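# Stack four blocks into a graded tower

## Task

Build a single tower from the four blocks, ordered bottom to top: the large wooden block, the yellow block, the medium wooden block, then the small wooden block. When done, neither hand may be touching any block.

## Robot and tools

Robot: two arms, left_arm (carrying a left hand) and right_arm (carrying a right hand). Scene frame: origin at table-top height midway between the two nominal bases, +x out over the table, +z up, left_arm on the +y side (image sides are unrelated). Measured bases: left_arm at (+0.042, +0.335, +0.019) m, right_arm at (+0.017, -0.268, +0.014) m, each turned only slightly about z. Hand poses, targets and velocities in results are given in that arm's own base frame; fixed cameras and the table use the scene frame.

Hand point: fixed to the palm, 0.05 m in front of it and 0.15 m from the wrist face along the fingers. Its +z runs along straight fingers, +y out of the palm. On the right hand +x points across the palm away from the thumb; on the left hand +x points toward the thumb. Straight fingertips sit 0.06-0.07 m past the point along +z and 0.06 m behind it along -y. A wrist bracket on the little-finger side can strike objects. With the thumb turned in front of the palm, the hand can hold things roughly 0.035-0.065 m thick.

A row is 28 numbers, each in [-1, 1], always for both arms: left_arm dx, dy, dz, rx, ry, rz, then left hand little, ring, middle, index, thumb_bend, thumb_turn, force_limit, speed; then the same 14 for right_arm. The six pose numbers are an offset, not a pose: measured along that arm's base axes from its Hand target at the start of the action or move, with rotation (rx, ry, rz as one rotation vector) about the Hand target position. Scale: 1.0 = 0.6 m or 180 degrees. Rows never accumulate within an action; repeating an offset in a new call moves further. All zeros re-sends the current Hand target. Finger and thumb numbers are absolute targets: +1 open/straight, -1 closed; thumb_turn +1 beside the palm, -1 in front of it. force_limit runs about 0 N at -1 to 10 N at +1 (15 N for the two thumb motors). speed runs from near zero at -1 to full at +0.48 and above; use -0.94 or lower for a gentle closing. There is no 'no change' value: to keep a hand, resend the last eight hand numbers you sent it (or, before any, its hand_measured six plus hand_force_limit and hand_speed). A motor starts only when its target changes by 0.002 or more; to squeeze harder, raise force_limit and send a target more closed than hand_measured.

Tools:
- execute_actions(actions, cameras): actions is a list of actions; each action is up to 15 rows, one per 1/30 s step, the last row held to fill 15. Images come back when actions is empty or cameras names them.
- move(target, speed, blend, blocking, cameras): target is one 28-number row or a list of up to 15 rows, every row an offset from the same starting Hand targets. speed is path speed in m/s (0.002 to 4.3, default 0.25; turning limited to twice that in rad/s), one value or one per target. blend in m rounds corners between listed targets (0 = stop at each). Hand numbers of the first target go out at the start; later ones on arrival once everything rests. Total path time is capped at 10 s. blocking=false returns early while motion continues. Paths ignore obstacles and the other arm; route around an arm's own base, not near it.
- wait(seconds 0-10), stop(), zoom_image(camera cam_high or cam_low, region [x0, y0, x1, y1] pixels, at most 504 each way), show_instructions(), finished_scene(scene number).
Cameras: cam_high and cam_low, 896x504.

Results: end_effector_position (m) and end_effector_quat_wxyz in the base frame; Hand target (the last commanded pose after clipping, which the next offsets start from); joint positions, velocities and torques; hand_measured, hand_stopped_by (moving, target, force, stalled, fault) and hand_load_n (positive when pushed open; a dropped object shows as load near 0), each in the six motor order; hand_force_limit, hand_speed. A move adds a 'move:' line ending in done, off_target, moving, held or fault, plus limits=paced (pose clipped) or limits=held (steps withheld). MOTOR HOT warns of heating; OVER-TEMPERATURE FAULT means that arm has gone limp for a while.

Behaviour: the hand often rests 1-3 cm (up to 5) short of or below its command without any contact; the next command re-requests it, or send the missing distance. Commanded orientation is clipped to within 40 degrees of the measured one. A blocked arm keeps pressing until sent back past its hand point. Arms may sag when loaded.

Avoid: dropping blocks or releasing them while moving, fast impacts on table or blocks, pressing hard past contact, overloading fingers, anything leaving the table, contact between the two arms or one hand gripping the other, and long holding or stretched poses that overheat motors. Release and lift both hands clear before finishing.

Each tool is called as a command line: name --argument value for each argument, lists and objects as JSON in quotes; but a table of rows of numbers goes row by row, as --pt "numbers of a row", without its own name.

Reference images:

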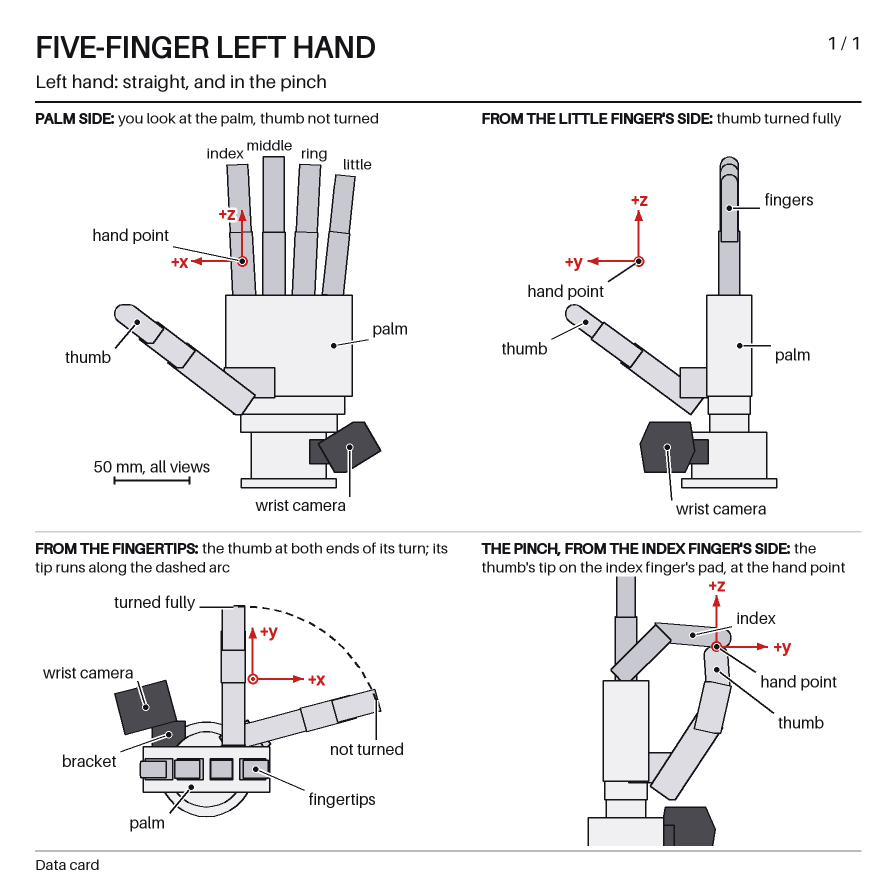

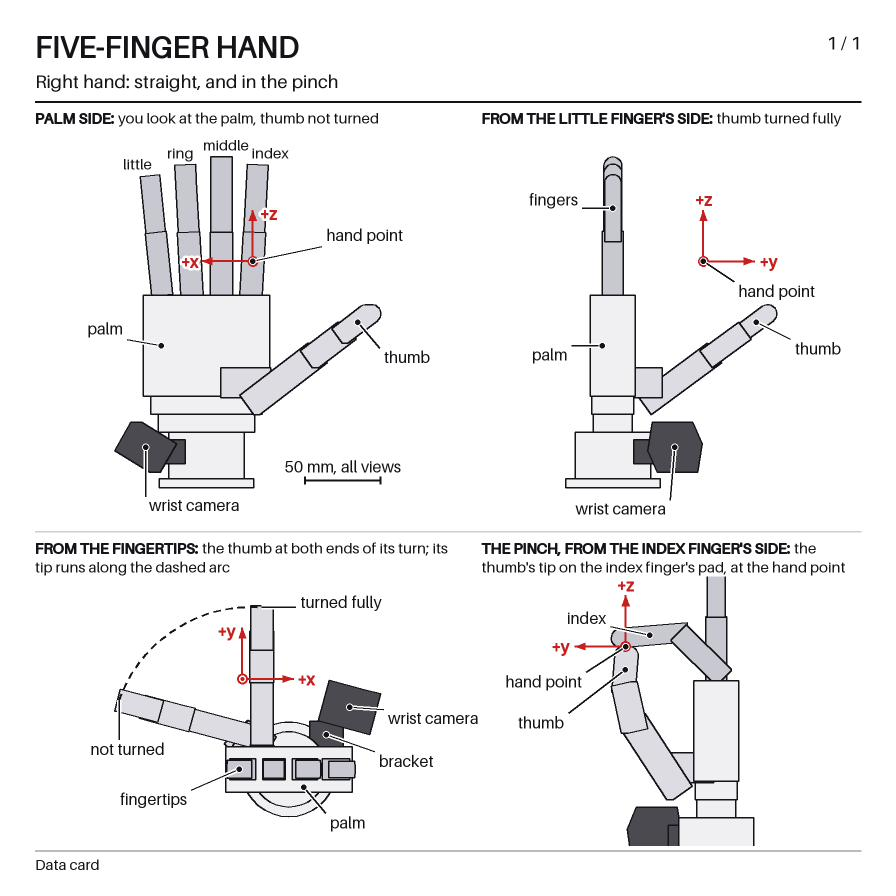

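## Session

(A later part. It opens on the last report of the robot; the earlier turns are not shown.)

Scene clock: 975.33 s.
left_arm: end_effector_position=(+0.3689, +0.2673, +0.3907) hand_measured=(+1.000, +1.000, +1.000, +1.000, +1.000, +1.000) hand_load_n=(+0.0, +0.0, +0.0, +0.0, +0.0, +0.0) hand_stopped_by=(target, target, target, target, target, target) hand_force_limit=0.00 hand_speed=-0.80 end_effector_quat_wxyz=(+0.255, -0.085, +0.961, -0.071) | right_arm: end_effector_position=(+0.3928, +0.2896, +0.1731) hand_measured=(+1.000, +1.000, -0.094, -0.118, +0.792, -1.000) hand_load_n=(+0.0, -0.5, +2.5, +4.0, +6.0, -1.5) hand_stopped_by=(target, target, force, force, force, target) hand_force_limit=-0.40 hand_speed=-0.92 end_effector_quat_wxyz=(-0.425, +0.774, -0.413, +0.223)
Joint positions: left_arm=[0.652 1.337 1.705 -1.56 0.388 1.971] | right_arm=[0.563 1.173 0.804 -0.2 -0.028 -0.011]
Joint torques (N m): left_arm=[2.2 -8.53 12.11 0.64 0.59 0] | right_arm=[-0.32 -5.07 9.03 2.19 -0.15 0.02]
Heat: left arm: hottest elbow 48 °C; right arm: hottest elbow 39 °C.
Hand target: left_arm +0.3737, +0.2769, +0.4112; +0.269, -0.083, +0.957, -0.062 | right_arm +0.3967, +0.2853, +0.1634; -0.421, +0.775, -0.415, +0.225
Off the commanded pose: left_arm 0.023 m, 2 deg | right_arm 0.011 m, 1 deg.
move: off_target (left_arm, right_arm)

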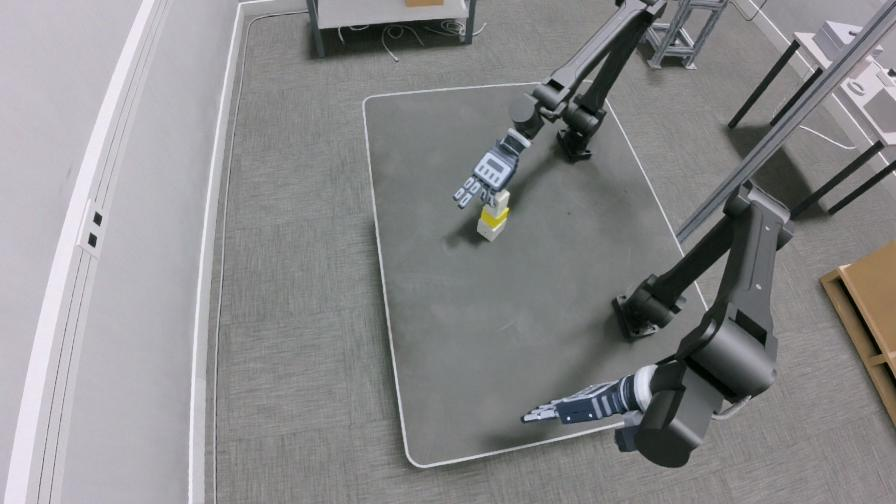

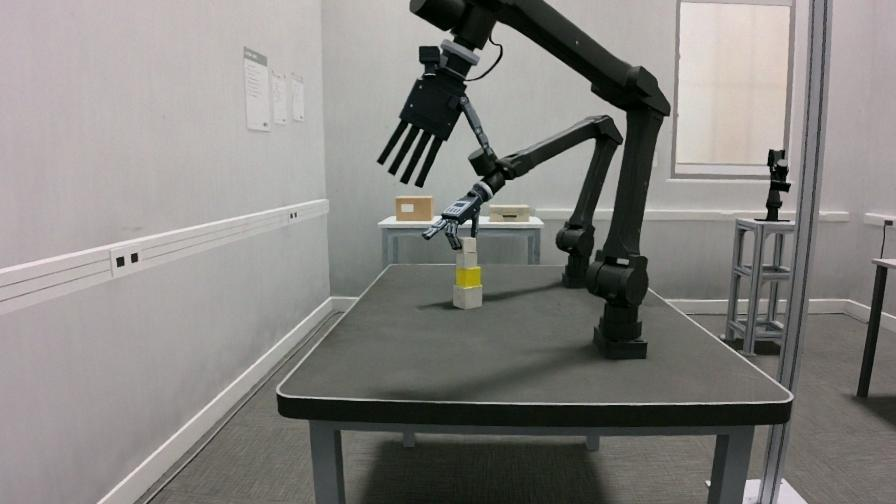

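move --pt "0 0 0 0 0 0 1 1 1 1 1 1 0 -0.8 0 0 -0.007 0 0 0 1 1 -0.4 -0.4 0 -1 -0.4 -0.92" --pt "0 0 0 0 0 0 1 1 1 1 1 1 0 -0.8 0 0 0 0 0 0 1 1 0.3 0.3 1 -1 -0.4 -0.7" --pt "0 0 0 0 0 0 1 1 1 1 1 1 0 -0.8 0.03 0.02 0.2 0 0 0 1 1 0.3 0.3 1 -1 -0.4 -0.7" --speed '[0.04,0.04,0.1]' --cameras '["all"]'

zoom_image --camera "cam_high" --region '[450, 150, 550, 230]'

zoom_image --camera "cam_low" --region '[420, 210, 520, 290]'

Scene clock: 988.03 s.
left_arm: end_effector_position=(+0.3689, +0.2673, +0.3907) hand_measured=(+1.000, +1.000, +1.000, +1.000, +1.000, +1.000) hand_load_n=(+0.0, +0.0, +0.0, +0.0, +0.0, +0.0) hand_stopped_by=(target, target, target, target, target, target) hand_force_limit=0.00 hand_speed=-0.80 end_effector_quat_wxyz=(+0.255, -0.085, +0.961, -0.071) | right_arm: end_effector_position=(+0.3998, +0.2940, +0.2530) hand_measured=(+1.000, +1.000, +0.300, +0.300, +1.000, -1.000) hand_load_n=(+0.0, +0.0, +0.0, +0.0, +0.0, +0.0) hand_stopped_by=(target, target, target, target, target, target) hand_force_limit=-0.40 hand_speed=-0.70 end_effector_quat_wxyz=(-0.405, +0.784, -0.420, +0.212)
Joint positions: left_arm=[0.652 1.337 1.705 -1.56 0.388 1.971] | right_arm=[0.563 1.163 1.039 -0.498 -0.028 -0.011]
Joint torques (N m): left_arm=[2.26 -8.47 12.14 0.64 0.59 -0.01] | right_arm=[-0.21 -6.24 14.95 1.07 -0.06 0.02]
Heat: left arm: hottest elbow 48 °C; right arm: hottest elbow 39 °C.
Hand target: left_arm +0.3737, +0.2769, +0.4112; +0.269, -0.083, +0.957, -0.062 | right_arm +0.4148, +0.2972, +0.2833; -0.421, +0.775, -0.415, +0.225
Off the commanded pose: left_arm 0.023 m, 2 deg | right_arm 0.034 m, 3 deg.
move: off_target (left_arm, right_arm); target 2's new numbers were sent with right_arm's hand 0.011 m and 1 deg from that target

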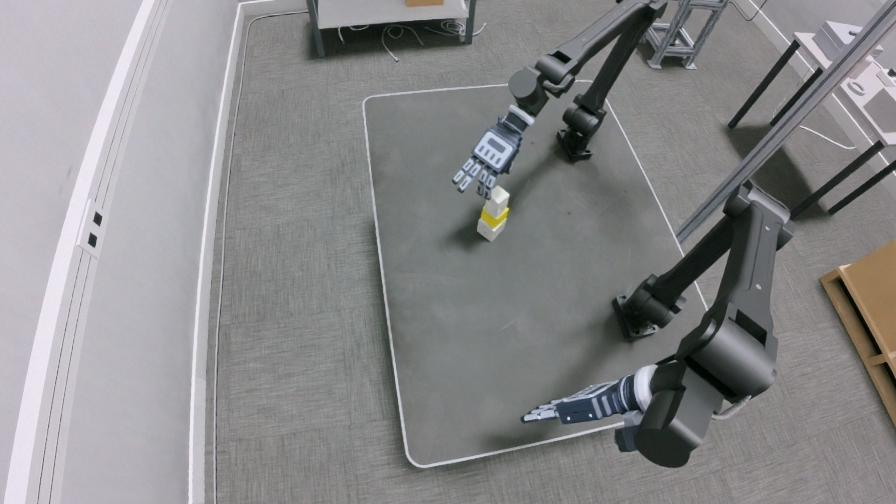

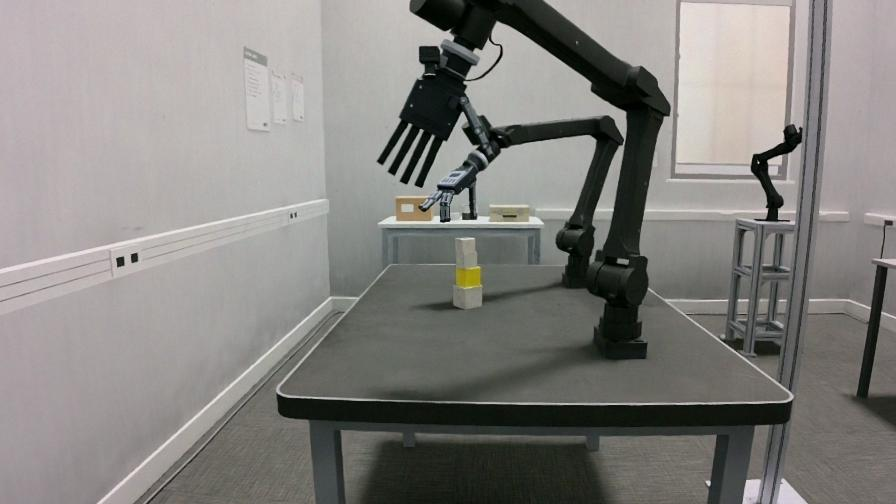

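Scaled by 5.040 from the camera's 896x504 image, which has a finer 1280x720 frame.

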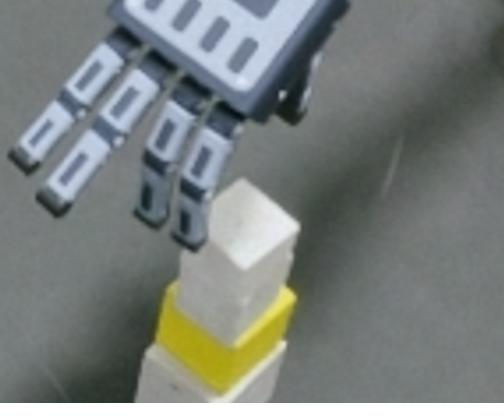

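Scaled by 5.040 from the camera's 896x504 image, which has a finer 1280x720 frame.

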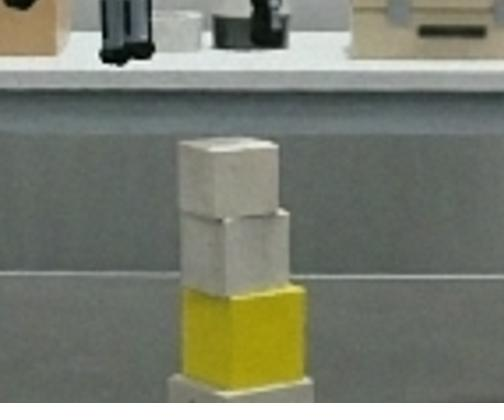

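finished_scene --scene 1

The scene is finished: the task was done.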